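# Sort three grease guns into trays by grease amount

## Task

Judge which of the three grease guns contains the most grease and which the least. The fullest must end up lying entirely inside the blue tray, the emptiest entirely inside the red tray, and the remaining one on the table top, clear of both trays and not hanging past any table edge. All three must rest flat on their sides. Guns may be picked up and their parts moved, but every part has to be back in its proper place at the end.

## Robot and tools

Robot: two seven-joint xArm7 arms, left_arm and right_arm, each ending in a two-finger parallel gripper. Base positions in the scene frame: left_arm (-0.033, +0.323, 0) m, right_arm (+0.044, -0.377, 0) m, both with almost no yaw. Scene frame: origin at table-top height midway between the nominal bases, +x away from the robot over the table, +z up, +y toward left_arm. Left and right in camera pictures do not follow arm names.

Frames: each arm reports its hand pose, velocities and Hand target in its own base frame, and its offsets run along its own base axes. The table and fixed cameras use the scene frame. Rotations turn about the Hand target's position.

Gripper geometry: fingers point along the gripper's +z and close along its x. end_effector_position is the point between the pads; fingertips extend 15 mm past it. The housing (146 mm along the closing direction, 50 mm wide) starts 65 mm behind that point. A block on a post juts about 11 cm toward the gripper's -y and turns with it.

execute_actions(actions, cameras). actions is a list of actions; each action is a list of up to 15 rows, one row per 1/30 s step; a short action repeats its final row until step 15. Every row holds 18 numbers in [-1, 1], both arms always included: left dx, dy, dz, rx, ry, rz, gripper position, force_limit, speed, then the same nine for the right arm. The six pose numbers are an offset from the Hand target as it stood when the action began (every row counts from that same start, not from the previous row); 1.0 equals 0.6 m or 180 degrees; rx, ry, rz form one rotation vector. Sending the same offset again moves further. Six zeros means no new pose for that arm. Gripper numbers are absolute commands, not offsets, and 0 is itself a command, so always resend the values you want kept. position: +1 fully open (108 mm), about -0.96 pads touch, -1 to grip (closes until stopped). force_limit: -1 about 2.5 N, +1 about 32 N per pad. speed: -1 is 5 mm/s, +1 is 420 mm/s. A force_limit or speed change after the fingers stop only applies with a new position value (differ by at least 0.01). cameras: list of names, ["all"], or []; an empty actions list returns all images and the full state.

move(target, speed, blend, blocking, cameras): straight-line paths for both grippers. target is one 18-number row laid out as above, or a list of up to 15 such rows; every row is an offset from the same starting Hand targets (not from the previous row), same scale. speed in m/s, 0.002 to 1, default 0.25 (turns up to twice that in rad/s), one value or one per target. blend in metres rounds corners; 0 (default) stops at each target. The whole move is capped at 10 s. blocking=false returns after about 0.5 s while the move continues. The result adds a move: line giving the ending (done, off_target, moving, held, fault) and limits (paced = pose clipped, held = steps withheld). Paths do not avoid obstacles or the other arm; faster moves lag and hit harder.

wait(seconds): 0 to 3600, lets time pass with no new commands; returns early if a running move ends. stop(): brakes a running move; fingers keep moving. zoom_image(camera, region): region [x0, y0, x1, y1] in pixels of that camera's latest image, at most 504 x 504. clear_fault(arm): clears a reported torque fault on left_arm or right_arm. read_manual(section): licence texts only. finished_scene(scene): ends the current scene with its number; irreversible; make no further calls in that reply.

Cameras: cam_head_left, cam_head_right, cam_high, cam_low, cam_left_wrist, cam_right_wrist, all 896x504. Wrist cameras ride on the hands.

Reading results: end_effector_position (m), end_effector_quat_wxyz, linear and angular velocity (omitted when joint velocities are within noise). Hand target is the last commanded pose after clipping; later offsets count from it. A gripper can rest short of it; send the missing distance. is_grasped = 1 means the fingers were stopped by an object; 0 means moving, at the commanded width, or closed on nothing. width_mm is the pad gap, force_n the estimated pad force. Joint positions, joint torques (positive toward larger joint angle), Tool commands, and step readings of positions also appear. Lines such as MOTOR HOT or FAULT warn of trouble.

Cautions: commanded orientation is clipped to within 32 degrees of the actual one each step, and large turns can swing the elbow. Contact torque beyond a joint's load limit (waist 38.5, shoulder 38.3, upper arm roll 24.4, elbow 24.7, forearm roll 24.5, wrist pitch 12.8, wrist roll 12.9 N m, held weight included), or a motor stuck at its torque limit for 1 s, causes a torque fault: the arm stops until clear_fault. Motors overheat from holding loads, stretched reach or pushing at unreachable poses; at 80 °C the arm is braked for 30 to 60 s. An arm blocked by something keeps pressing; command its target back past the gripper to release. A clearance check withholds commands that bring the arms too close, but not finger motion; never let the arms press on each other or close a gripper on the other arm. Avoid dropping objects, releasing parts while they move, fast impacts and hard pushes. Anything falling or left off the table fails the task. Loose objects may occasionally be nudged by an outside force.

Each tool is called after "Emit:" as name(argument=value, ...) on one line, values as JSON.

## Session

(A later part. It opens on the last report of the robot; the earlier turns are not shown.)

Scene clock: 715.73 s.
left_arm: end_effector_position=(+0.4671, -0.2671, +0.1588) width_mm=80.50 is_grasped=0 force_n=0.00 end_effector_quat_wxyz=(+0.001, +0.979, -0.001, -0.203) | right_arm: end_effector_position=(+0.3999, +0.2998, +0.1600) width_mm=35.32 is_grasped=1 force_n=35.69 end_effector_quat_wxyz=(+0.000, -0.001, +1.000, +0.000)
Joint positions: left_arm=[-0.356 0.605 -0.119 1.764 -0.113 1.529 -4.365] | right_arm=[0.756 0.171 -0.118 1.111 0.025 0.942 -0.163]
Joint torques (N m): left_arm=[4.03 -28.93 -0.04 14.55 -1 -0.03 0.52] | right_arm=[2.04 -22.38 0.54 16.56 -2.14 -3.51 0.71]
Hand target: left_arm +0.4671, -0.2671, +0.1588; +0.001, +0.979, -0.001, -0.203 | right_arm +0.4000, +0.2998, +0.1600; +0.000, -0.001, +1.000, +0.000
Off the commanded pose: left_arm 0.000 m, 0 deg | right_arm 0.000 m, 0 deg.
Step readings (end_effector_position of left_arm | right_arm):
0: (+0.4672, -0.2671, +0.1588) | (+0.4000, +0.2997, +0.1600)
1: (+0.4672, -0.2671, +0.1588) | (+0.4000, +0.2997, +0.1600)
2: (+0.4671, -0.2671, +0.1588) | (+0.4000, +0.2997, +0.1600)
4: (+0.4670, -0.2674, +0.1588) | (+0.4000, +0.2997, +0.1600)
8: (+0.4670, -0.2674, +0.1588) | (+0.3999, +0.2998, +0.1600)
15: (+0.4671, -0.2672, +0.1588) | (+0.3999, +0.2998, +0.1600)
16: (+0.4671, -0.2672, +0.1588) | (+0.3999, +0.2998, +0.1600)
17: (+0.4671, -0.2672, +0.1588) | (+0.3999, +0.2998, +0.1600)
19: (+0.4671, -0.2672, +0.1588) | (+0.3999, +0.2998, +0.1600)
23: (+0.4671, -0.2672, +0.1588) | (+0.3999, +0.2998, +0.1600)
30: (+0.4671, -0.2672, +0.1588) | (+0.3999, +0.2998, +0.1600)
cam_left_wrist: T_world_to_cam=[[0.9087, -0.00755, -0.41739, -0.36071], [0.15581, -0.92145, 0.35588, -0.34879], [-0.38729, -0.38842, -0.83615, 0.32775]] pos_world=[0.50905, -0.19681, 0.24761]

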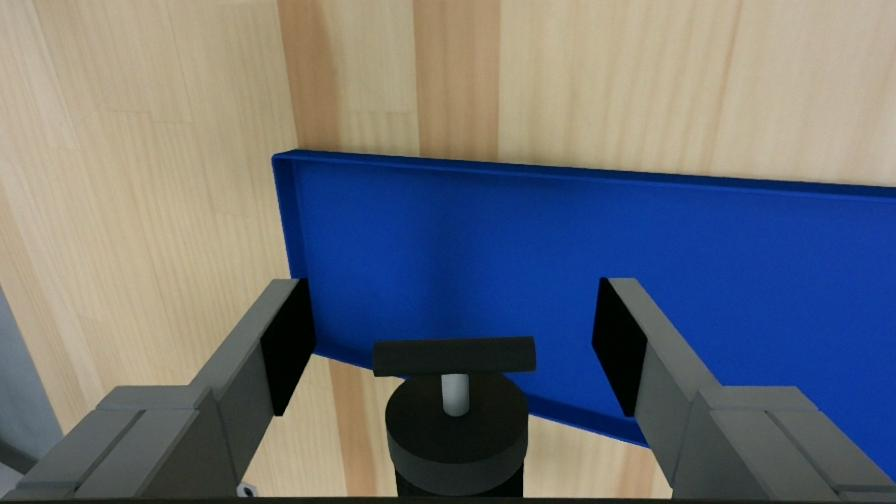

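Emit:
move(target=[[0,0.15,0.2,0,-0.13,0,0.5,0.3,-0.2,0,0,0,0,0,0,-1,0.5,-0.3],[0.0632,0.4985,0.03,0.105,-0.1002,0.5069,0.5,0.3,-0.2,0.1167,0.1987,0,0,0,-0.504,-1,0.5,-0.3],[0.0632,0.4985,-0.228,0.105,-0.1002,0.5069,0.5,0.3,-0.2,0.1167,0.1987,-0.22,0,0,-0.504,-1,0.5,-0.3]], speed=[0.3,0.3,0.12], cameras=["cam_left_wrist","cam_high","cam_head_right","cam_low"])

Scene clock: 747.80 s.
left_arm: end_effector_position=(+0.5050, +0.0320, +0.0220) width_mm=80.50 is_grasped=0 force_n=0.00 end_effector_quat_wxyz=(+0.000, +0.692, +0.722, +0.001) | right_arm: end_effector_position=(+0.4704, +0.4196, +0.0298) width_mm=35.40 is_grasped=1 force_n=43.25 end_effector_quat_wxyz=(+0.000, +0.711, +0.704, +0.001)
Joint positions: left_arm=[-0.094 0.448 0.158 1.042 -0.12 0.601 -5.393] | right_arm=[0.91 0.79 -0.236 1.645 0.218 0.879 1.397]
Joint torques (N m): left_arm=[5.46 -21.53 -0.48 13.52 -1.97 -3 0.84] | right_arm=[-2.75 2.91 1.51 2.64 0.26 -4.1 -1.2]
Hand target: left_arm +0.5050, +0.0320, +0.0220; +0.000, +0.692, +0.722, +0.001 | right_arm +0.4700, +0.4190, +0.0280; +0.000, +0.711, +0.704, +0.000
Off the commanded pose: left_arm 0.000 m, 0 deg | right_arm 0.002 m, 0 deg.
move: done
cam_left_wrist: T_world_to_cam=[[-0.03878, 0.999, -0.02211, -0.01236], [0.92044, 0.04433, 0.38836, -0.44809], [0.38895, -0.00529, -0.92124, -0.05818]] pos_world=[0.43459, 0.03191, 0.12015]
Images, in order (width x height): cam_head_right 896x504, cam_high 896x504, cam_low 896x504, cam_left_wrist 896x504.

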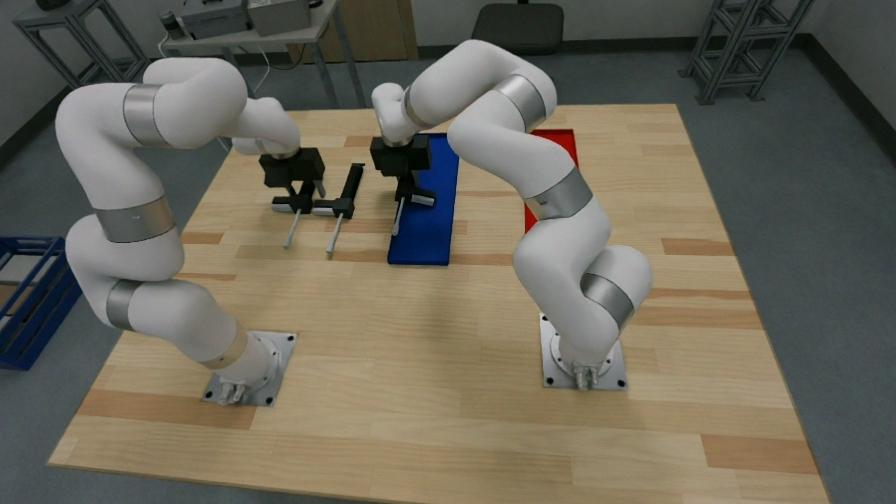

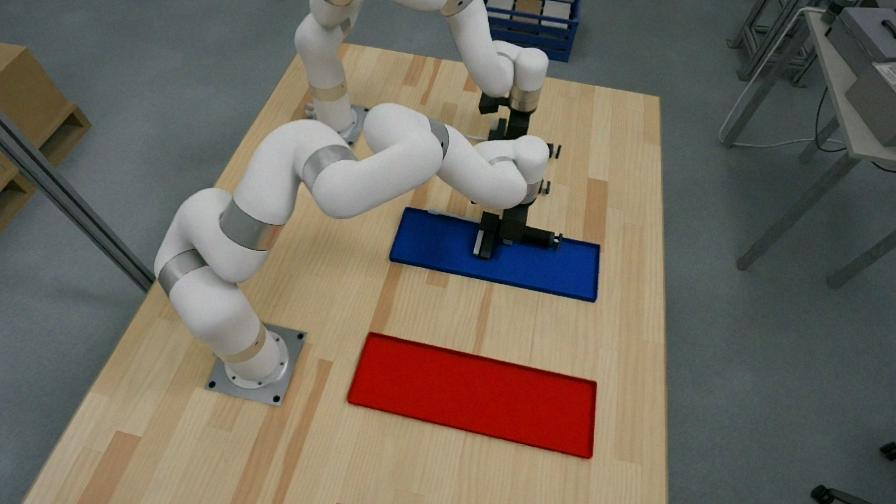

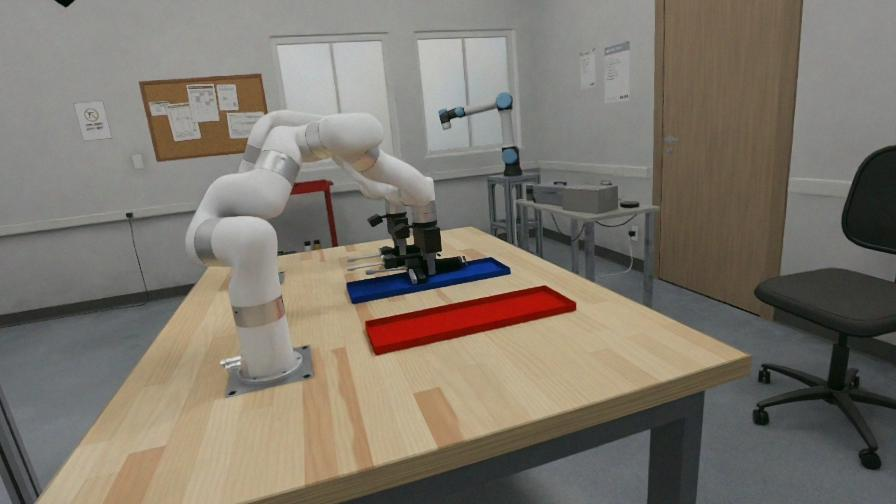

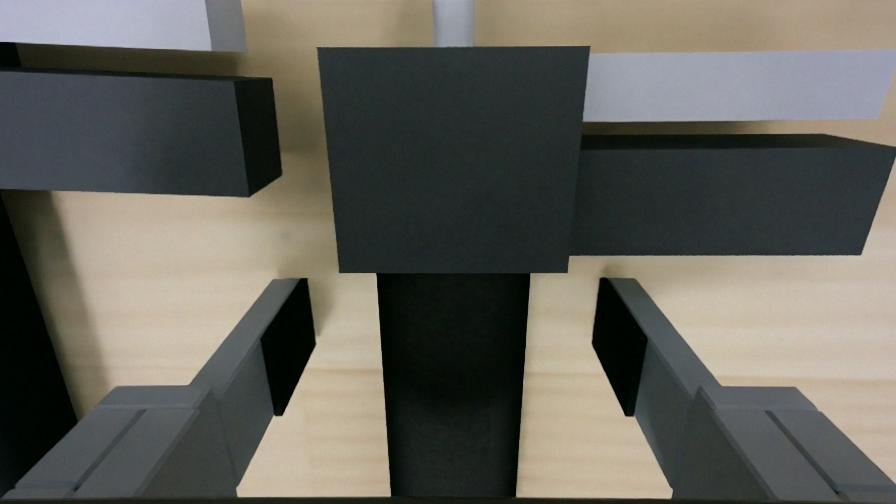

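Emit:
execute_actions(actions=[[[0,0,0,0,0,0,-1,0.3,-0.3,0,0,0,0,0,0,0.2,0.5,-0.3]],[[0,0,0,0,0,0,-1,0.3,-0.3,0,0,0,0,0,0,0.2,0.5,-0.3]]])

Emit:
move(target=[[0,0,0.22,0,0,0,-1,0.3,-0.3,0,0,0.35,0,0,0,0.2,0.5,-0.3]], speed=0.2, cameras=["cam_right_wrist","cam_high"])

Scene clock: 760.47 s.
left_arm: end_effector_position=(+0.5050, +0.0320, +0.0220) width_mm=35.06 is_grasped=1 force_n=39.82 end_effector_quat_wxyz=(+0.000, +0.692, +0.722, +0.001) | right_arm: end_effector_position=(+0.4699, +0.4190, +0.0279) width_mm=64.00 is_grasped=0 force_n=0.00 end_effector_quat_wxyz=(+0.000, +0.711, +0.704, +0.000)
Joint positions: left_arm=[-0.094 0.448 0.158 1.042 -0.12 0.601 -5.393] | right_arm=[0.91 0.793 -0.236 1.645 0.218 0.879 1.398]
Joint torques (N m): left_arm=[3.34 -22.11 -0.52 13.27 -0.24 -2.47 -0.17] | right_arm=[-2.49 -33.81 -4.42 17.85 -2.17 -3.31 0.89]
Hand target: left_arm +0.5050, +0.0320, +0.0220; +0.000, +0.692, +0.722, +0.001 | right_arm +0.4700, +0.4190, +0.0280; +0.000, +0.711, +0.704, +0.000
Off the commanded pose: left_arm 0.000 m, 0 deg | right_arm 0.000 m, 0 deg.
Step readings (end_effector_position of left_arm | right_arm):
0: (+0.5050, +0.0320, +0.0220) | (+0.4704, +0.4196, +0.0298)
1: (+0.5050, +0.0320, +0.0220) | (+0.4704, +0.4196, +0.0298)
2: (+0.5050, +0.0320, +0.0220) | (+0.4704, +0.4195, +0.0297)
4: (+0.5050, +0.0320, +0.0220) | (+0.4696, +0.4188, +0.0276)
8: (+0.5050, +0.0320, +0.0220) | (+0.4697, +0.4189, +0.0277)
15: (+0.5050, +0.0320, +0.0220) | (+0.4699, +0.4189, +0.0279)
16: (+0.5050, +0.0320, +0.0220) | (+0.4699, +0.4190, +0.0279)
17: (+0.5050, +0.0320, +0.0220) | (+0.4699, +0.4190, +0.0279)
19: (+0.5050, +0.0320, +0.0220) | (+0.4699, +0.4190, +0.0279)
23: (+0.5050, +0.0320, +0.0220) | (+0.4699, +0.4190, +0.0279)
30: (+0.5050, +0.0320, +0.0220) | (+0.4699, +0.4190, +0.0279)

Scene clock: 761.97 s.
left_arm: end_effector_position=(+0.5050, +0.0320, +0.1539) width_mm=35.06 is_grasped=1 force_n=39.80 end_effector_quat_wxyz=(+0.000, +0.692, +0.722, +0.001) | right_arm: end_effector_position=(+0.4700, +0.4189, +0.2381) width_mm=64.00 is_grasped=0 force_n=0.00 end_effector_quat_wxyz=(+0.000, +0.711, +0.704, +0.000)
Joint positions: left_arm=[-0.117 0.2 0.19 1.128 -0.046 0.931 -5.445] | right_arm=[0.911 0.585 -0.276 1.924 0.154 1.359 1.442]
Joint torques (N m): left_arm=[-5.63 -45.55 2.66 17.84 2.9 0.11 -1.26] | right_arm=[-4.8 -17.54 -0.28 19.38 2.62 -0.13 1.72]
Hand target: left_arm +0.5050, +0.0320, +0.1540; +0.000, +0.692, +0.722, +0.001 | right_arm +0.4700, +0.4190, +0.2380; +0.000, +0.711, +0.704, +0.000
Off the commanded pose: left_arm 0.000 m, 0 deg | right_arm 0.000 m, 0 deg.
move: done
cam_right_wrist: T_world_to_cam=[[0.00175, 0.99998, 0.00624, -0.42898], [0.92966, -0.00393, 0.3684, -0.49531], [0.36842, 0.00515, -0.92965, 0.1629]] pos_world=[0.4012, 0.42619, 0.33659]
Images, in order (width x height): cam_high 896x504, cam_right_wrist 896x504.

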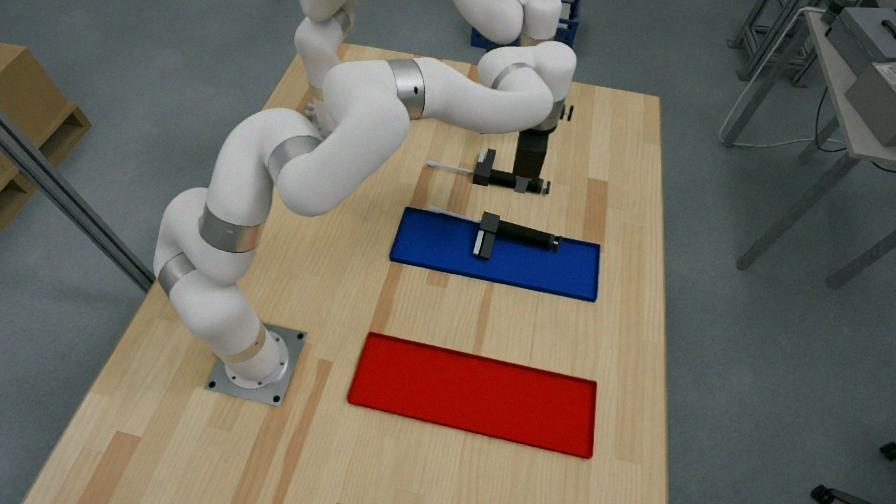

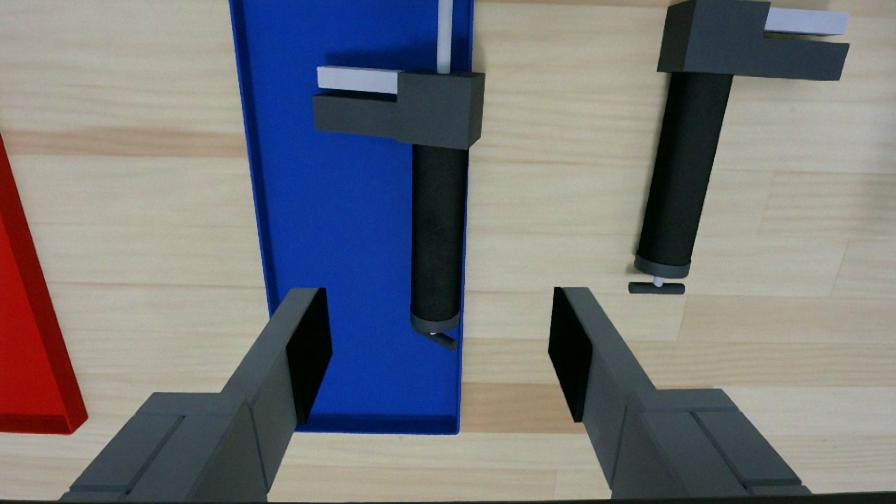

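Emit:
move(target=[[0,0,0,0,0,0,-1,0.3,-0.3,0,0,-0.348,0,0,0,0.2,0.5,-0.3]], speed=0.2)

Emit:
execute_actions(actions=[[[0,0,0,0,0,0,-1,0.3,-0.3,0,0,0,0,0,0,-1,0.5,-0.3]],[[0,0,0,0,0,0,-1,0.3,-0.3,0,0,0,0,0,0,-1,0.5,-0.3]]])

Emit:
move(target=[[0,0,0,0,0,0,-1,0.3,-0.3,0,0,0.05,0,0,0,-1,0.5,-0.3],[0,0,0,0,0,0,-1,0.3,-0.3,0,-0.0467,0.05,0,0,0,-1,0.5,-0.3],[0,0,0,0,0,0,-1,0.3,-0.3,0,-0.0467,-0.001,0,0,0,-1,0.5,-0.3]], speed=0.12)

Emit:
execute_actions(actions=[[[0,0,0,0,0,0,-1,0.3,-0.3,0,0,0,0,0,0,0.2,0.5,-0.3]],[[0,0,0,0,0,0,-1,0.3,-0.3,0,0,0,0,0,0,0.2,0.5,-0.3]]])

Emit:
move(target=[[0,0,0,0,0,0,-1,0.3,-0.3,0,0,0.35,0,0,0,0.2,0.5,-0.3]], speed=0.2, cameras=["cam_right_wrist","cam_high"])

Scene clock: 781.83 s.
left_arm: end_effector_position=(+0.5050, +0.0320, +0.1540) width_mm=35.06 is_grasped=1 force_n=39.80 end_effector_quat_wxyz=(+0.000, +0.692, +0.722, +0.001) | right_arm: end_effector_position=(+0.4700, +0.4190, +0.0292) width_mm=64.00 is_grasped=0 force_n=0.00 end_effector_quat_wxyz=(+0.000, +0.711, +0.704, +0.000)
Joint positions: left_arm=[-0.117 0.2 0.19 1.128 -0.046 0.931 -5.445] | right_arm=[0.91 0.79 -0.236 1.645 0.217 0.881 1.398]
Joint torques (N m): left_arm=[-5.59 -46.47 2.62 17.67 1.56 -0.38 -1.2] | right_arm=[-4.72 -18.98 -0.43 18.24 3.22 -3.49 -1.65]
Hand target: left_arm +0.5050, +0.0320, +0.1540; +0.000, +0.692, +0.722, +0.001 | right_arm +0.4700, +0.4190, +0.0292; +0.000, +0.711, +0.704, +0.000
Off the commanded pose: left_arm 0.000 m, 0 deg | right_arm 0.000 m, 0 deg.
move: done

Scene clock: 783.03 s.
left_arm: end_effector_position=(+0.5050, +0.0320, +0.1540) width_mm=35.06 is_grasped=1 force_n=39.80 end_effector_quat_wxyz=(+0.000, +0.692, +0.722, +0.001) | right_arm: end_effector_position=(+0.4700, +0.4190, +0.0292) width_mm=35.53 is_grasped=1 force_n=34.34 end_effector_quat_wxyz=(+0.000, +0.711, +0.704, +0.000)
Joint positions: left_arm=[-0.117 0.2 0.19 1.128 -0.046 0.931 -5.445] | right_arm=[0.91 0.79 -0.236 1.645 0.217 0.881 1.398]
Joint torques (N m): left_arm=[-5.28 -46.24 2.48 17.37 1.26 -0.45 -1.01] | right_arm=[3.53 -19.03 -1.75 8.95 -2.1 0.04 0.8]
Hand target: left_arm +0.5050, +0.0320, +0.1540; +0.000, +0.692, +0.722, +0.001 | right_arm +0.4700, +0.4190, +0.0292; +0.000, +0.711, +0.704, +0.000
Off the commanded pose: left_arm 0.000 m, 0 deg | right_arm 0.000 m, 0 deg.
Step readings (end_effector_position of left_arm | right_arm):
0: (+0.5050, +0.0320, +0.1540) | (+0.4700, +0.4190, +0.0292)
1: (+0.5050, +0.0320, +0.1540) | (+0.4700, +0.4190, +0.0292)
2: (+0.5050, +0.0320, +0.1540) | (+0.4700, +0.4190, +0.0292)
4: (+0.5050, +0.0320, +0.1540) | (+0.4700, +0.4190, +0.0292)
8: (+0.5050, +0.0320, +0.1540) | (+0.4700, +0.4190, +0.0293)
15: (+0.5050, +0.0320, +0.1540) | (+0.4700, +0.4190, +0.0293)
16: (+0.5050, +0.0320, +0.1540) | (+0.4700, +0.4190, +0.0293)
17: (+0.5050, +0.0320, +0.1540) | (+0.4700, +0.4190, +0.0293)
19: (+0.5050, +0.0320, +0.1540) | (+0.4700, +0.4190, +0.0293)
23: (+0.5050, +0.0320, +0.1540) | (+0.4700, +0.4190, +0.0293)
30: (+0.5050, +0.0320, +0.1540) | (+0.4700, +0.4190, +0.0293)

Scene clock: 784.57 s.
left_arm: end_effector_position=(+0.5050, +0.0320, +0.1540) width_mm=35.06 is_grasped=1 force_n=39.80 end_effector_quat_wxyz=(+0.000, +0.692, +0.722, +0.001) | right_arm: end_effector_position=(+0.4700, +0.3909, +0.0286) width_mm=35.53 is_grasped=1 force_n=32.05 end_effector_quat_wxyz=(+0.000, +0.711, +0.704, +0.000)
Joint positions: left_arm=[-0.117 0.2 0.19 1.128 -0.046 0.931 -5.445] | right_arm=[0.893 0.733 -0.245 1.541 0.22 0.835 1.356]
Joint torques (N m): left_arm=[-5.23 -46.1 2.45 17.48 0.67 -0.85 -1.18] | right_arm=[-3.78 -17.66 -0.16 18.02 3.44 -3.86 -1.84]
Hand target: left_arm +0.5050, +0.0320, +0.1540; +0.000, +0.692, +0.722, +0.001 | right_arm +0.4700, +0.3910, +0.0286; +0.000, +0.711, +0.704, +0.000
Off the commanded pose: left_arm 0.000 m, 0 deg | right_arm 0.000 m, 0 deg.
move: done

Scene clock: 785.77 s.
left_arm: end_effector_position=(+0.5050, +0.0320, +0.1540) width_mm=35.06 is_grasped=1 force_n=39.80 end_effector_quat_wxyz=(+0.000, +0.692, +0.722, +0.001) | right_arm: end_effector_position=(+0.4700, +0.3910, +0.0286) width_mm=63.99 is_grasped=0 force_n=0.00 end_effector_quat_wxyz=(+0.000, +0.711, +0.704, +0.000)
Joint positions: left_arm=[-0.117 0.2 0.19 1.128 -0.046 0.931 -5.445] | right_arm=[0.893 0.734 -0.245 1.541 0.22 0.835 1.356]
Joint torques (N m): left_arm=[-4.92 -46.39 2.64 17.44 0.43 -0.96 -1.11] | right_arm=[-3.04 -19.59 -4.62 12.82 -1.95 -0.19 0.54]
Hand target: left_arm +0.5050, +0.0320, +0.1540; +0.000, +0.692, +0.722, +0.001 | right_arm +0.4700, +0.3910, +0.0286; +0.000, +0.711, +0.704, +0.000
Off the commanded pose: left_arm 0.000 m, 0 deg | right_arm 0.000 m, 0 deg.
Step readings (end_effector_position of left_arm | right_arm):
0: (+0.5050, +0.0320, +0.1540) | (+0.4700, +0.3909, +0.0286)
1: (+0.5050, +0.0320, +0.1540) | (+0.4700, +0.3909, +0.0286)
2: (+0.5050, +0.0320, +0.1540) | (+0.4700, +0.3910, +0.0286)
4: (+0.5050, +0.0320, +0.1540) | (+0.4700, +0.3910, +0.0286)
8: (+0.5050, +0.0320, +0.1540) | (+0.4700, +0.3910, +0.0286)
15: (+0.5050, +0.0320, +0.1540) | (+0.4700, +0.3910, +0.0286)
16: (+0.5050, +0.0320, +0.1540) | (+0.4700, +0.3910, +0.0286)
17: (+0.5050, +0.0320, +0.1540) | (+0.4700, +0.3910, +0.0286)
19: (+0.5050, +0.0320, +0.1540) | (+0.4700, +0.3910, +0.0286)
23: (+0.5050, +0.0320, +0.1540) | (+0.4700, +0.3910, +0.0286)
30: (+0.5050, +0.0320, +0.1540) | (+0.4700, +0.3910, +0.0286)

Scene clock: 787.23 s.
left_arm: end_effector_position=(+0.5050, +0.0320, +0.1540) width_mm=35.06 is_grasped=1 force_n=39.80 end_effector_quat_wxyz=(+0.000, +0.692, +0.722, +0.001) | right_arm: end_effector_position=(+0.4700, +0.3909, +0.2388) width_mm=63.99 is_grasped=0 force_n=0.00 end_effector_quat_wxyz=(+0.000, +0.711, +0.704, +0.000)
Joint positions: left_arm=[-0.117 0.2 0.19 1.128 -0.046 0.931 -5.445] | right_arm=[0.904 0.506 -0.291 1.801 0.144 1.316 1.407]
Joint torques (N m): left_arm=[-5.84 -46.18 2.57 17.64 0.12 -1.04 -1.15] | right_arm=[-2.64 -16.57 -2.31 19.32 -1.08 -0.14 1.69]
Hand target: left_arm +0.5050, +0.0320, +0.1540; +0.000, +0.692, +0.722, +0.001 | right_arm +0.4700, +0.3910, +0.2386; +0.000, +0.711, +0.704, +0.000
Off the commanded pose: left_arm 0.000 m, 0 deg | right_arm 0.000 m, 0 deg.
move: done
cam_right_wrist: T_world_to_cam=[[0.00168, 0.99998, 0.00642, -0.40102], [0.92966, -0.00393, 0.3684, -0.49564], [0.36842, 0.00535, -0.92965, 0.16352]] pos_world=[0.4012, 0.39819, 0.33719]
Images, in order (width x height): cam_high 896x504, cam_right_wrist 896x504.

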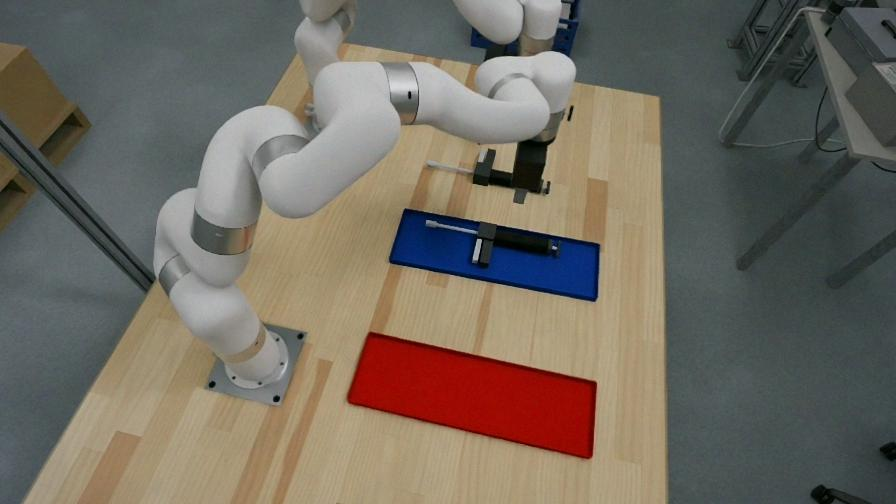

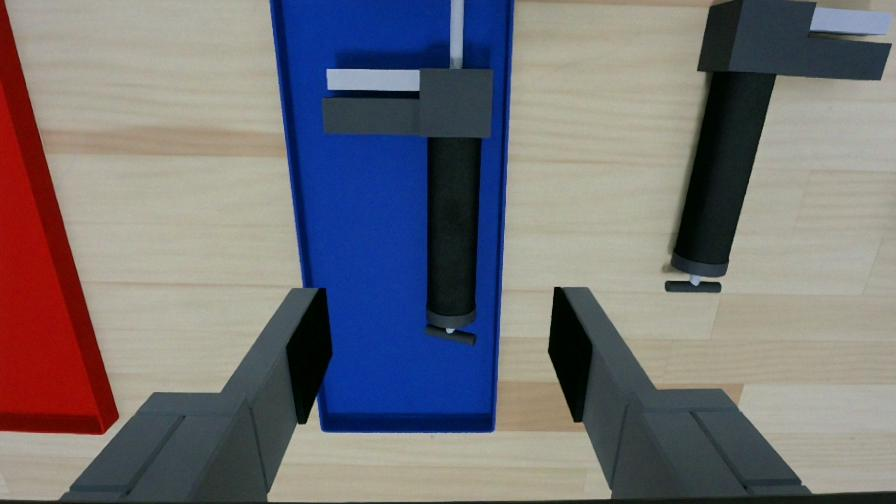

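Emit:
move(target=[[0,0,0,0,0,0,-1,0.3,-0.3,-0.28,-0.7,0.1,0,0,0,0.2,0.5,-0.3],[-0.1142,-0.8783,0,0,0,-0.015,-1,0.3,-0.3,-0.28,-0.8,0.1,0,0,0,0.2,0.5,-0.3],[-0.1142,-0.8783,-0.2167,0,0,-0.015,-1,0.3,-0.3,-0.28,-0.8,0.1,0,0,0,0.2,0.5,-0.3]], speed=[0.4,0.3,0.15], cameras=["cam_high","cam_left_wrist"])

Scene clock: 804.97 s.
left_arm: end_effector_position=(+0.4365, -0.4950, +0.0240) width_mm=35.08 is_grasped=1 force_n=38.47 end_effector_quat_wxyz=(+0.000, +0.708, +0.706, +0.001) | right_arm: end_effector_position=(+0.3020, -0.0890, +0.2986) width_mm=64.00 is_grasped=0 force_n=0.00 end_effector_quat_wxyz=(+0.000, +0.711, +0.704, +0.000)
Joint positions: left_arm=[-0.953 0.899 0.152 1.838 -0.145 0.949 -6.267] | right_arm=[0.575 -0.739 -0.621 0.817 -0.405 1.464 0.93]
Joint torques (N m): left_arm=[4.56 -31.74 0.25 16.32 -2.2 -3.29 0.62] | right_arm=[-3.09 -1.74 3.18 17.96 -2.55 -0.14 -0.52]
Hand target: left_arm +0.4365, -0.4950, +0.0239; +0.000, +0.708, +0.706, +0.001 | right_arm +0.3020, -0.0890, +0.2986; +0.000, +0.711, +0.704, +0.000
Off the commanded pose: left_arm 0.000 m, 0 deg | right_arm 0.000 m, 0 deg.
move: done
cam_left_wrist: T_world_to_cam=[[0.00824, 0.99972, -0.02221, 0.49128], [0.92149, 0.00103, 0.38839, -0.38443], [0.38831, -0.02367, -0.92123, -0.04122]] pos_world=[0.36621, -0.49172, 0.12225]

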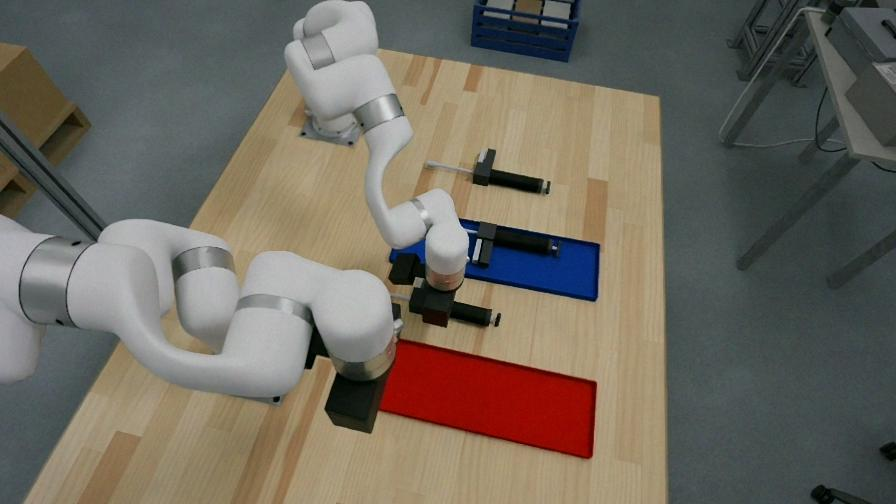

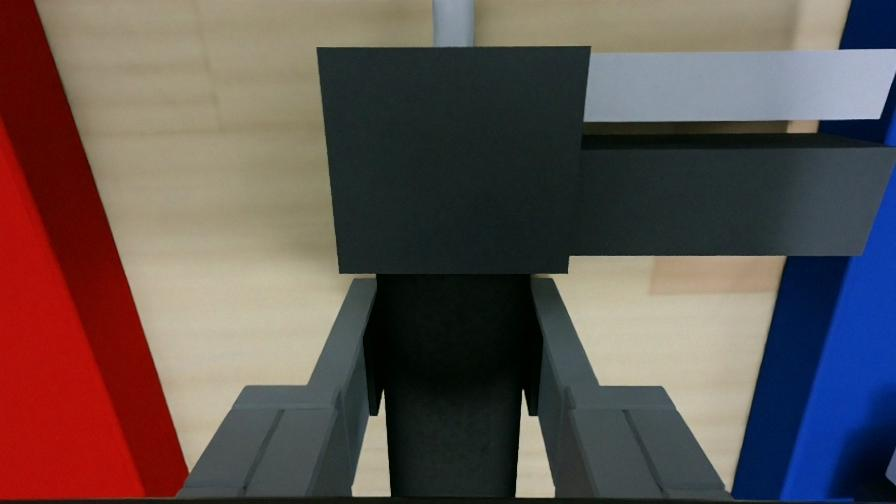

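Emit:
move(target=[[0,0,0.05,0,0,0,-1,0.3,-0.3,0,0,0,0,0,0,0.2,0.5,-0.3],[0,-0.045,0.05,0,0,0,-1,0.3,-0.3,0,0,0,0,0,0,0.2,0.5,-0.3],[0,-0.045,-0.003,0,0,0,-1,0.3,-0.3,0,0,0,0,0,0,0.2,0.5,-0.3]], speed=0.15, cameras=["cam_left_wrist"])

Scene clock: 814.00 s.
left_arm: end_effector_position=(+0.4366, -0.5222, +0.0225) width_mm=35.09 is_grasped=1 force_n=38.49 end_effector_quat_wxyz=(+0.001, +0.708, +0.706, +0.001) | right_arm: end_effector_position=(+0.3020, -0.0890, +0.2986) width_mm=64.00 is_grasped=0 force_n=0.00 end_effector_quat_wxyz=(+0.000, +0.711, +0.704, +0.000)
Joint positions: left_arm=[-0.994 0.993 0.196 1.998 -0.191 1.021 -6.279] | right_arm=[0.575 -0.739 -0.621 0.817 -0.405 1.464 0.93]
Joint torques (N m): left_arm=[3.91 -16.9 -0.27 8.44 -2.51 -2.51 0.32] | right_arm=[2.03 3.83 3.7 17.85 -2.37 -0.24 -0.15]
Hand target: left_arm +0.4365, -0.5220, +0.0221; +0.000, +0.708, +0.706, +0.001 | right_arm +0.3020, -0.0890, +0.2986; +0.000, +0.711, +0.704, +0.000
Off the commanded pose: left_arm 0.000 m, 0 deg | right_arm 0.000 m, 0 deg.
move: done
cam_left_wrist: T_world_to_cam=[[0.00831, 0.99971, -0.02261, 0.51835], [0.92137, 0.00113, 0.38868, -0.38372], [0.38859, -0.02407, -0.9211, -0.04367]] pos_world=[0.36621, -0.51882, 0.12064]

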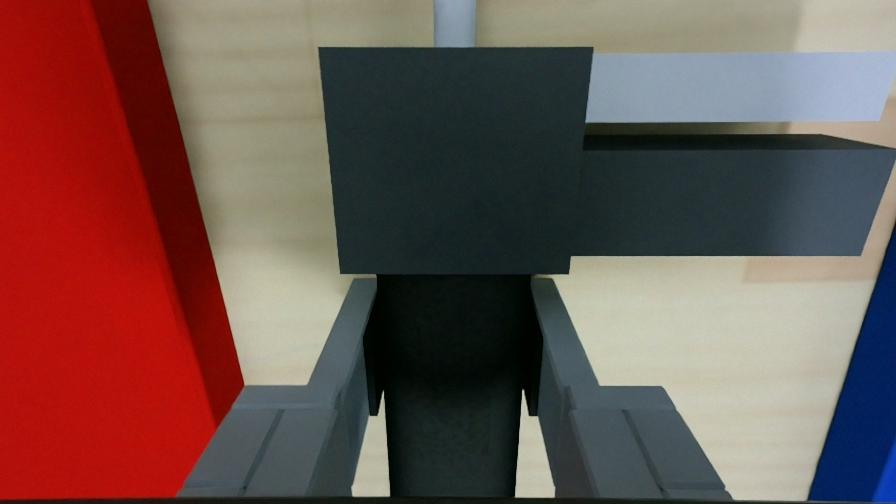

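Emit:
execute_actions(actions=[[[0,0,0,0,0,0,0.2,0.3,-0.3,0,0,0,0,0,0,0.2,0.5,-0.3]],[[0,0,0,0,0,0,0.2,0.3,-0.3,0,0,0,0,0,0,0.2,0.5,-0.3]]])

Emit:
move(target=[[0,0,0.25,0,0,0,0.2,0.3,-0.3,0,0,0,0,0,0,0.2,0.5,-0.3],[0.05,0.7,0.4,0,0,0,0.2,0.3,-0.3,0,0,0,0,0,0,0.2,0.5,-0.3],[0.05,0.7,0.4,0,0,0,0.2,0.3,-0.3,0.0933,0.439,-0.3,0,0,0,0.2,0.5,-0.3]], speed=0.35, cameras=["cam_right_wrist","cam_high"])

Scene clock: 826.00 s.
left_arm: end_effector_position=(+0.4365, -0.5220, +0.0221) width_mm=64.00 is_grasped=0 force_n=-0.64 end_effector_quat_wxyz=(+0.000, +0.708, +0.706, +0.001) | right_arm: end_effector_position=(+0.3020, -0.0890, +0.2986) width_mm=64.00 is_grasped=0 force_n=0.00 end_effector_quat_wxyz=(+0.000, +0.711, +0.704, +0.000)
Joint positions: left_arm=[-0.994 0.993 0.196 1.998 -0.191 1.021 -6.279] | right_arm=[0.575 -0.739 -0.621 0.817 -0.405 1.464 0.93]
Joint torques (N m): left_arm=[-7 -55.54 0.25 13.53 1.57 -1.94 -0.83] | right_arm=[1.75 3.48 4.04 17.91 -1.91 -0.45 -0.67]
Hand target: left_arm +0.4365, -0.5220, +0.0221; +0.000, +0.708, +0.706, +0.001 | right_arm +0.3020, -0.0890, +0.2986; +0.000, +0.711, +0.704, +0.000
Off the commanded pose: left_arm 0.000 m, 0 deg | right_arm 0.000 m, 0 deg.
Step readings (end_effector_position of left_arm | right_arm):
0: (+0.4365, -0.5221, +0.0222) | (+0.3020, -0.0890, +0.2986)
1: (+0.4365, -0.5221, +0.0222) | (+0.3020, -0.0890, +0.2986)
2: (+0.4365, -0.5220, +0.0221) | (+0.3020, -0.0890, +0.2986)
4: (+0.4364, -0.5218, +0.0217) | (+0.3020, -0.0890, +0.2986)
8: (+0.4364, -0.5218, +0.0217) | (+0.3020, -0.0890, +0.2986)
15: (+0.4365, -0.5218, +0.0218) | (+0.3020, -0.0890, +0.2986)
16: (+0.4365, -0.5219, +0.0218) | (+0.3020, -0.0890, +0.2986)
17: (+0.4365, -0.5219, +0.0218) | (+0.3020, -0.0890, +0.2986)
19: (+0.4365, -0.5219, +0.0218) | (+0.3020, -0.0890, +0.2986)
23: (+0.4365, -0.5219, +0.0220) | (+0.3020, -0.0890, +0.2986)
30: (+0.4365, -0.5220, +0.0221) | (+0.3020, -0.0890, +0.2986)

Scene clock: 829.80 s.
left_arm: end_effector_position=(+0.4665, -0.1020, +0.2621) width_mm=64.00 is_grasped=0 force_n=0.00 end_effector_quat_wxyz=(+0.000, +0.708, +0.706, +0.001) | right_arm: end_effector_position=(+0.3580, +0.1744, +0.1186) width_mm=64.00 is_grasped=0 force_n=0.00 end_effector_quat_wxyz=(+0.000, +0.711, +0.704, +0.000)
Joint positions: left_arm=[-0.782 0.005 0.567 1.21 -0.002 1.205 -5.708] | right_arm=[0.961 -0.083 -0.507 0.682 -0.059 0.756 1.294]
Joint torques (N m): left_arm=[3.71 -34.09 1.98 16.74 -1.09 0.47 0.85] | right_arm=[3.28 -4.71 -0.69 17.2 3.53 -3.19 -1.63]
Hand target: left_arm +0.4665, -0.1020, +0.2621; +0.000, +0.708, +0.706, +0.001 | right_arm +0.3580, +0.1744, +0.1186; +0.000, +0.711, +0.704, +0.000
Off the commanded pose: left_arm 0.000 m, 0 deg | right_arm 0.000 m, 0 deg.
move: done
cam_right_wrist: T_world_to_cam=[[0.00172, 0.99998, 0.00633, -0.18345], [0.92974, -0.00393, 0.36819, -0.34801], [0.36821, 0.00525, -0.92973, 0.09443]] pos_world=[0.2891, 0.18159, 0.21709]
Images, in order (width x height): cam_high 896x504, cam_right_wrist 896x504.

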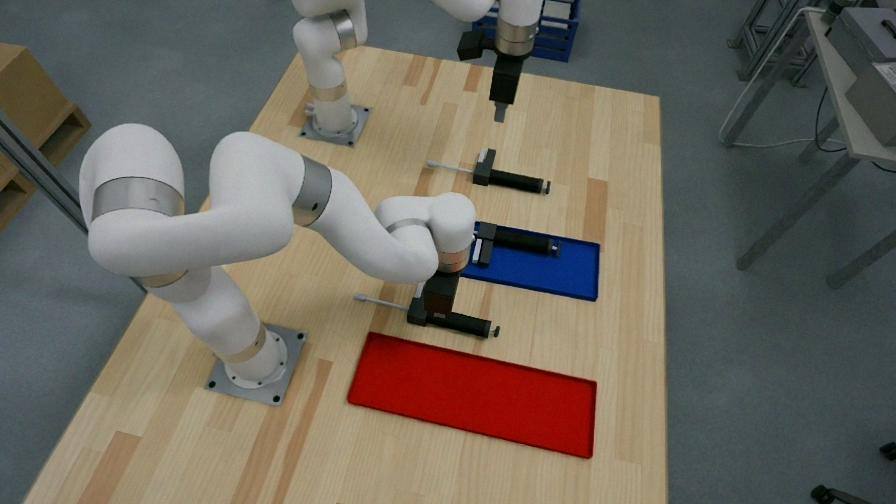

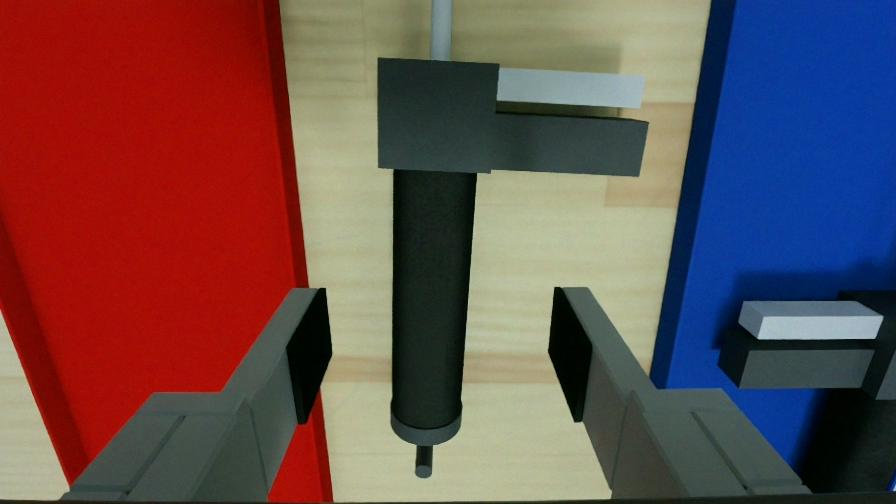

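Emit:
move(target=[0,0,0,0,0,0,0.2,0.3,-0.3,0.0083,-0.0017,-0.161,0,0,-0.012,0.2,0.5,-0.3], speed=0.2)

Emit:
execute_actions(actions=[[[0,0,0,0,0,0,0.2,0.3,-0.3,0,0,0,0,0,0,-1,0.3,-0.3]],[[0,0,0,0,0,0,0.2,0.3,-0.3,0,0,0,0,0,0,-1,0.3,-0.3]]])

Emit:
move(target=[[0,0,0,0,0,0,0.2,0.3,-0.3,0,0,0.12,0,0,0,-1,0.3,-0.3],[0,0,0,0,0,0,0.2,0.3,-0.3,0.178,-0.28,0.12,0,0,0.012,-1,0.3,-0.3]], speed=[0.15,0.3], cameras=["cam_high","cam_right_wrist"])

Scene clock: 860.53 s.
left_arm: end_effector_position=(+0.4665, -0.1020, +0.2621) width_mm=64.00 is_grasped=0 force_n=0.00 end_effector_quat_wxyz=(+0.000, +0.708, +0.706, +0.001) | right_arm: end_effector_position=(+0.3629, +0.1734, +0.0220) width_mm=64.00 is_grasped=0 force_n=0.00 end_effector_quat_wxyz=(+0.000, +0.724, +0.690, +0.000)
Joint positions: left_arm=[-0.782 0.005 0.567 1.21 -0.002 1.205 -5.708] | right_arm=[0.942 0.217 -0.469 0.646 0.22 0.462 1.118]
Joint torques (N m): left_arm=[3.92 -32.64 1.84 16.78 -0.98 0.36 0.89] | right_arm=[-4.71 -7.54 0.79 14.11 3.4 -3.35 -1.69]
Hand target: left_arm +0.4665, -0.1020, +0.2621; +0.000, +0.708, +0.706, +0.001 | right_arm +0.3629, +0.1734, +0.0220; +0.000, +0.724, +0.690, +0.000
Off the commanded pose: left_arm 0.000 m, 0 deg | right_arm 0.000 m, 0 deg.
move: done

Scene clock: 861.73 s.
left_arm: end_effector_position=(+0.4665, -0.1020, +0.2621) width_mm=64.00 is_grasped=0 force_n=0.00 end_effector_quat_wxyz=(+0.000, +0.708, +0.706, +0.001) | right_arm: end_effector_position=(+0.3630, +0.1734, +0.0220) width_mm=35.68 is_grasped=1 force_n=36.57 end_effector_quat_wxyz=(+0.000, +0.724, +0.690, +0.000)
Joint positions: left_arm=[-0.782 0.005 0.567 1.21 -0.002 1.205 -5.708] | right_arm=[0.941 0.217 -0.469 0.647 0.22 0.462 1.118]
Joint torques (N m): left_arm=[3.77 -32.68 1.9 16.83 -1.12 0.29 0.88] | right_arm=[0.46 -10.72 -0.68 8.86 -1.88 -0.31 0.86]
Hand target: left_arm +0.4665, -0.1020, +0.2621; +0.000, +0.708, +0.706, +0.001 | right_arm +0.3629, +0.1734, +0.0220; +0.000, +0.724, +0.690, +0.000
Off the commanded pose: left_arm 0.000 m, 0 deg | right_arm 0.000 m, 0 deg.
Step readings (end_effector_position of left_arm | right_arm):
0: (+0.4665, -0.1020, +0.2621) | (+0.3629, +0.1734, +0.0220)
1: (+0.4665, -0.1020, +0.2621) | (+0.3629, +0.1734, +0.0220)
2: (+0.4665, -0.1020, +0.2621) | (+0.3629, +0.1734, +0.0220)
4: (+0.4665, -0.1020, +0.2621) | (+0.3629, +0.1733, +0.0220)
8: (+0.4665, -0.1020, +0.2621) | (+0.3630, +0.1734, +0.0220)
15: (+0.4665, -0.1020, +0.2621) | (+0.3630, +0.1734, +0.0220)
16: (+0.4665, -0.1020, +0.2621) | (+0.3630, +0.1734, +0.0220)
17: (+0.4665, -0.1020, +0.2621) | (+0.3630, +0.1734, +0.0220)
19: (+0.4665, -0.1020, +0.2621) | (+0.3630, +0.1734, +0.0220)
23: (+0.4665, -0.1020, +0.2621) | (+0.3630, +0.1734, +0.0220)
30: (+0.4665, -0.1020, +0.2621) | (+0.3630, +0.1734, +0.0220)

Scene clock: 863.67 s.
left_arm: end_effector_position=(+0.4665, -0.1020, +0.2621) width_mm=64.00 is_grasped=0 force_n=0.00 end_effector_quat_wxyz=(+0.000, +0.708, +0.706, +0.001) | right_arm: end_effector_position=(+0.4697, +0.0054, +0.0940) width_mm=35.57 is_grasped=1 force_n=20.50 end_effector_quat_wxyz=(+0.000, +0.711, +0.704, +0.000)
Joint positions: left_arm=[-0.782 0.005 0.567 1.21 -0.002 1.205 -5.708] | right_arm=[0.687 0.246 -0.688 0.928 0.229 0.75 0.64]
Joint torques (N m): left_arm=[3.75 -31.91 1.91 16.76 -1.21 0.3 0.77] | right_arm=[-4.66 -9.32 -2.11 18.56 3.19 -0.23 -1.75]
Hand target: left_arm +0.4665, -0.1020, +0.2621; +0.000, +0.708, +0.706, +0.001 | right_arm +0.4697, +0.0054, +0.0940; +0.000, +0.711, +0.704, +0.000
Off the commanded pose: left_arm 0.000 m, 0 deg | right_arm 0.000 m, 0 deg.
move: done
cam_right_wrist: T_world_to_cam=[[0.00149, 0.99998, 0.00635, -0.01451], [0.92974, -0.00373, 0.36819, -0.44356], [0.36821, 0.00535, -0.92973, 0.03128]] pos_world=[0.4009, 0.01269, 0.19249]

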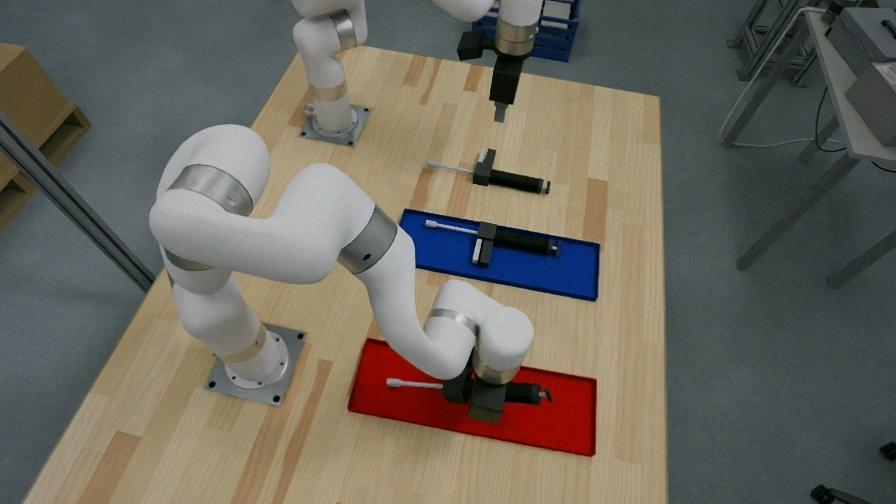

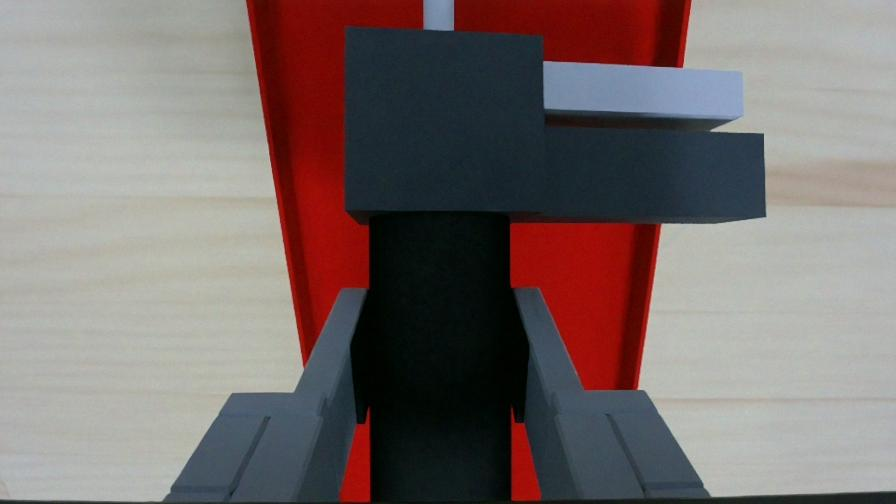

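Emit:
move(target=[[0,0,0,0,0,0,0.2,0.3,-0.3,0,-0.025,0,0,0,0,-1,0.3,-0.3],[0,0,0,0,0,0,0.2,0.3,-0.3,0,-0.025,-0.112,0,0,0,-1,0.3,-0.3]], speed=0.1)

Emit:
execute_actions(actions=[[[0,0,0,0,0,0,0.2,0.3,-0.3,0,0,0,0,0,0,0.2,0.3,-0.5]],[[0,0,0,0,0,0,0.2,0.3,-0.3,0,0,0,0,0,0,0.2,0.3,-0.5]]])

Emit:
move(target=[[0,0,0,0,0,0,0.2,0.3,-0.3,0,0,0.4,0,0,0,0.2,0.3,-0.5]], speed=0.25, cameras=["cam_right_wrist","cam_high"])

Emit:
zoom_image(camera="cam_high", region=[340, 120, 640, 470])

Scene clock: 877.83 s.
left_arm: end_effector_position=(+0.4665, -0.1020, +0.2621) width_mm=64.00 is_grasped=0 force_n=0.00 end_effector_quat_wxyz=(+0.000, +0.708, +0.706, +0.001) | right_arm: end_effector_position=(+0.4697, -0.0097, +0.0269) width_mm=35.56 is_grasped=1 force_n=19.88 end_effector_quat_wxyz=(+0.000, +0.711, +0.704, +0.000)
Joint positions: left_arm=[-0.782 0.005 0.567 1.21 -0.002 1.205 -5.708] | right_arm=[0.589 0.418 -0.599 0.912 0.416 0.601 0.477]
Joint torques (N m): left_arm=[3.84 -30.46 1.82 16.9 -1.09 0.54 0.86] | right_arm=[-4.02 -7.65 -0.4 14.93 3.51 -4.15 -1.58]
Hand target: left_arm +0.4665, -0.1020, +0.2621; +0.000, +0.708, +0.706, +0.001 | right_arm +0.4697, -0.0096, +0.0268; +0.000, +0.711, +0.704, +0.000
Off the commanded pose: left_arm 0.000 m, 0 deg | right_arm 0.000 m, 0 deg.
move: done

Scene clock: 879.03 s.
left_arm: end_effector_position=(+0.4665, -0.1020, +0.2621) width_mm=64.00 is_grasped=0 force_n=0.00 end_effector_quat_wxyz=(+0.000, +0.708, +0.706, +0.001) | right_arm: end_effector_position=(+0.4697, -0.0096, +0.0268) width_mm=64.00 is_grasped=0 force_n=0.00 end_effector_quat_wxyz=(+0.000, +0.711, +0.704, +0.000)
Joint positions: left_arm=[-0.782 0.005 0.567 1.21 -0.002 1.205 -5.708] | right_arm=[0.589 0.418 -0.599 0.912 0.416 0.601 0.477]
Joint torques (N m): left_arm=[3.73 -30.72 1.95 16.51 -1.36 0.27 0.84] | right_arm=[-2.78 -22.42 -5.84 12.31 0.28 -0.18 0.28]
Hand target: left_arm +0.4665, -0.1020, +0.2621; +0.000, +0.708, +0.706, +0.001 | right_arm +0.4697, -0.0096, +0.0268; +0.000, +0.711, +0.704, +0.000
Off the commanded pose: left_arm 0.000 m, 0 deg | right_arm 0.000 m, 0 deg.
Step readings (end_effector_position of left_arm | right_arm):
0: (+0.4665, -0.1020, +0.2621) | (+0.4697, -0.0097, +0.0269)
1: (+0.4665, -0.1020, +0.2621) | (+0.4697, -0.0097, +0.0269)
2: (+0.4665, -0.1020, +0.2621) | (+0.4697, -0.0097, +0.0268)
4: (+0.4665, -0.1020, +0.2621) | (+0.4697, -0.0096, +0.0268)
8: (+0.4665, -0.1020, +0.2621) | (+0.4697, -0.0096, +0.0268)
15: (+0.4665, -0.1020, +0.2621) | (+0.4697, -0.0096, +0.0268)
16: (+0.4665, -0.1020, +0.2621) | (+0.4697, -0.0096, +0.0268)
17: (+0.4665, -0.1020, +0.2621) | (+0.4697, -0.0096, +0.0268)
19: (+0.4665, -0.1020, +0.2621) | (+0.4697, -0.0096, +0.0268)
23: (+0.4665, -0.1020, +0.2621) | (+0.4697, -0.0096, +0.0268)
30: (+0.4665, -0.1020, +0.2621) | (+0.4697, -0.0096, +0.0268)

Scene clock: 880.43 s.
left_arm: end_effector_position=(+0.4665, -0.1020, +0.2621) width_mm=64.00 is_grasped=0 force_n=0.00 end_effector_quat_wxyz=(+0.000, +0.708, +0.706, +0.001) | right_arm: end_effector_position=(+0.4697, -0.0096, +0.2668) width_mm=64.00 is_grasped=0 force_n=0.00 end_effector_quat_wxyz=(+0.000, +0.711, +0.704, +0.000)
Joint positions: left_arm=[-0.782 0.005 0.567 1.21 -0.002 1.205 -5.708] | right_arm=[0.715 -0.031 -0.726 1.193 -0.022 1.216 0.792]
Joint torques (N m): left_arm=[3.76 -30.4 1.96 16.45 -1.11 0.49 0.89] | right_arm=[5.69 -14.75 2.03 19.74 -1.94 -0.18 1.65]
Hand target: left_arm +0.4665, -0.1020, +0.2621; +0.000, +0.708, +0.706, +0.001 | right_arm +0.4697, -0.0096, +0.2668; +0.000, +0.711, +0.704, +0.000
Off the commanded pose: left_arm 0.000 m, 0 deg | right_arm 0.000 m, 0 deg.
move: done
cam_right_wrist: T_world_to_cam=[[0.00159, 0.99998, 0.00639, -0.00056], [0.92971, -0.00383, 0.36828, -0.50726], [0.3683, 0.00535, -0.92969, 0.19197]] pos_world=[0.4009, -0.00241, 0.36529]
Images, in order (width x height): cam_high 896x504, cam_right_wrist 896x504.

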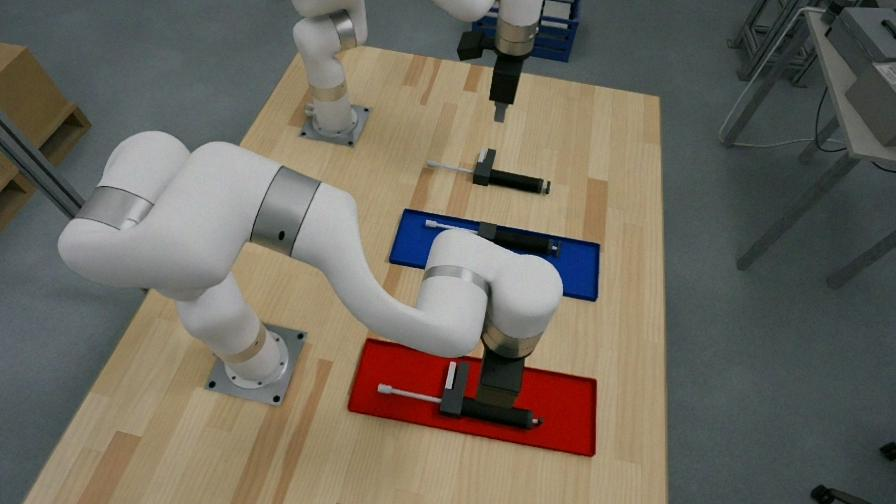

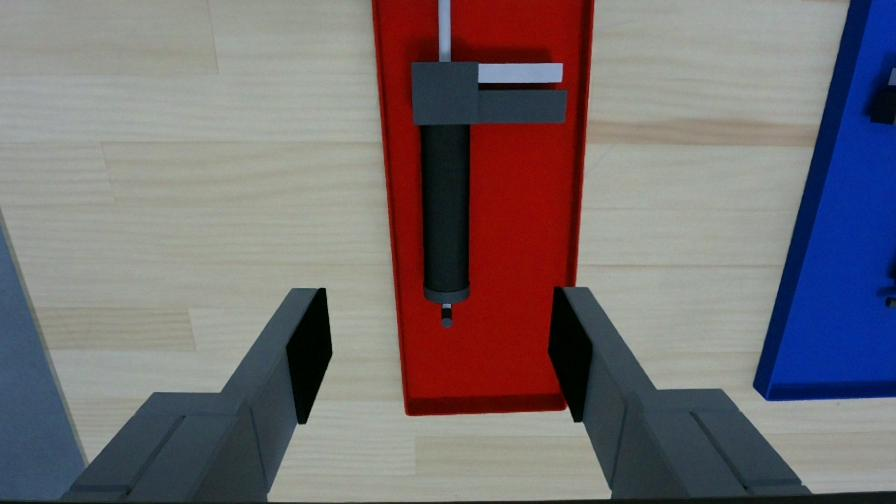

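Scaled by 1.440 from the camera's image (finer frame: 1280x720).

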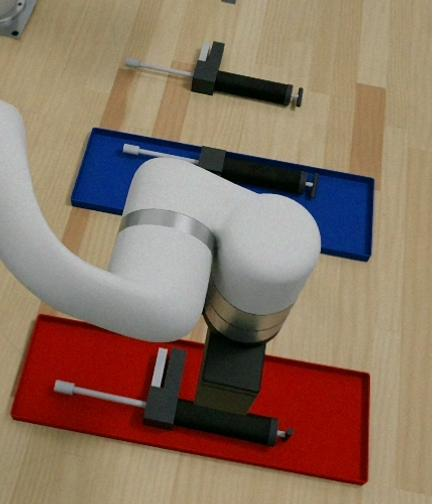

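Emit:
finished_scene(scene=1)

The scene is finished: the task was done.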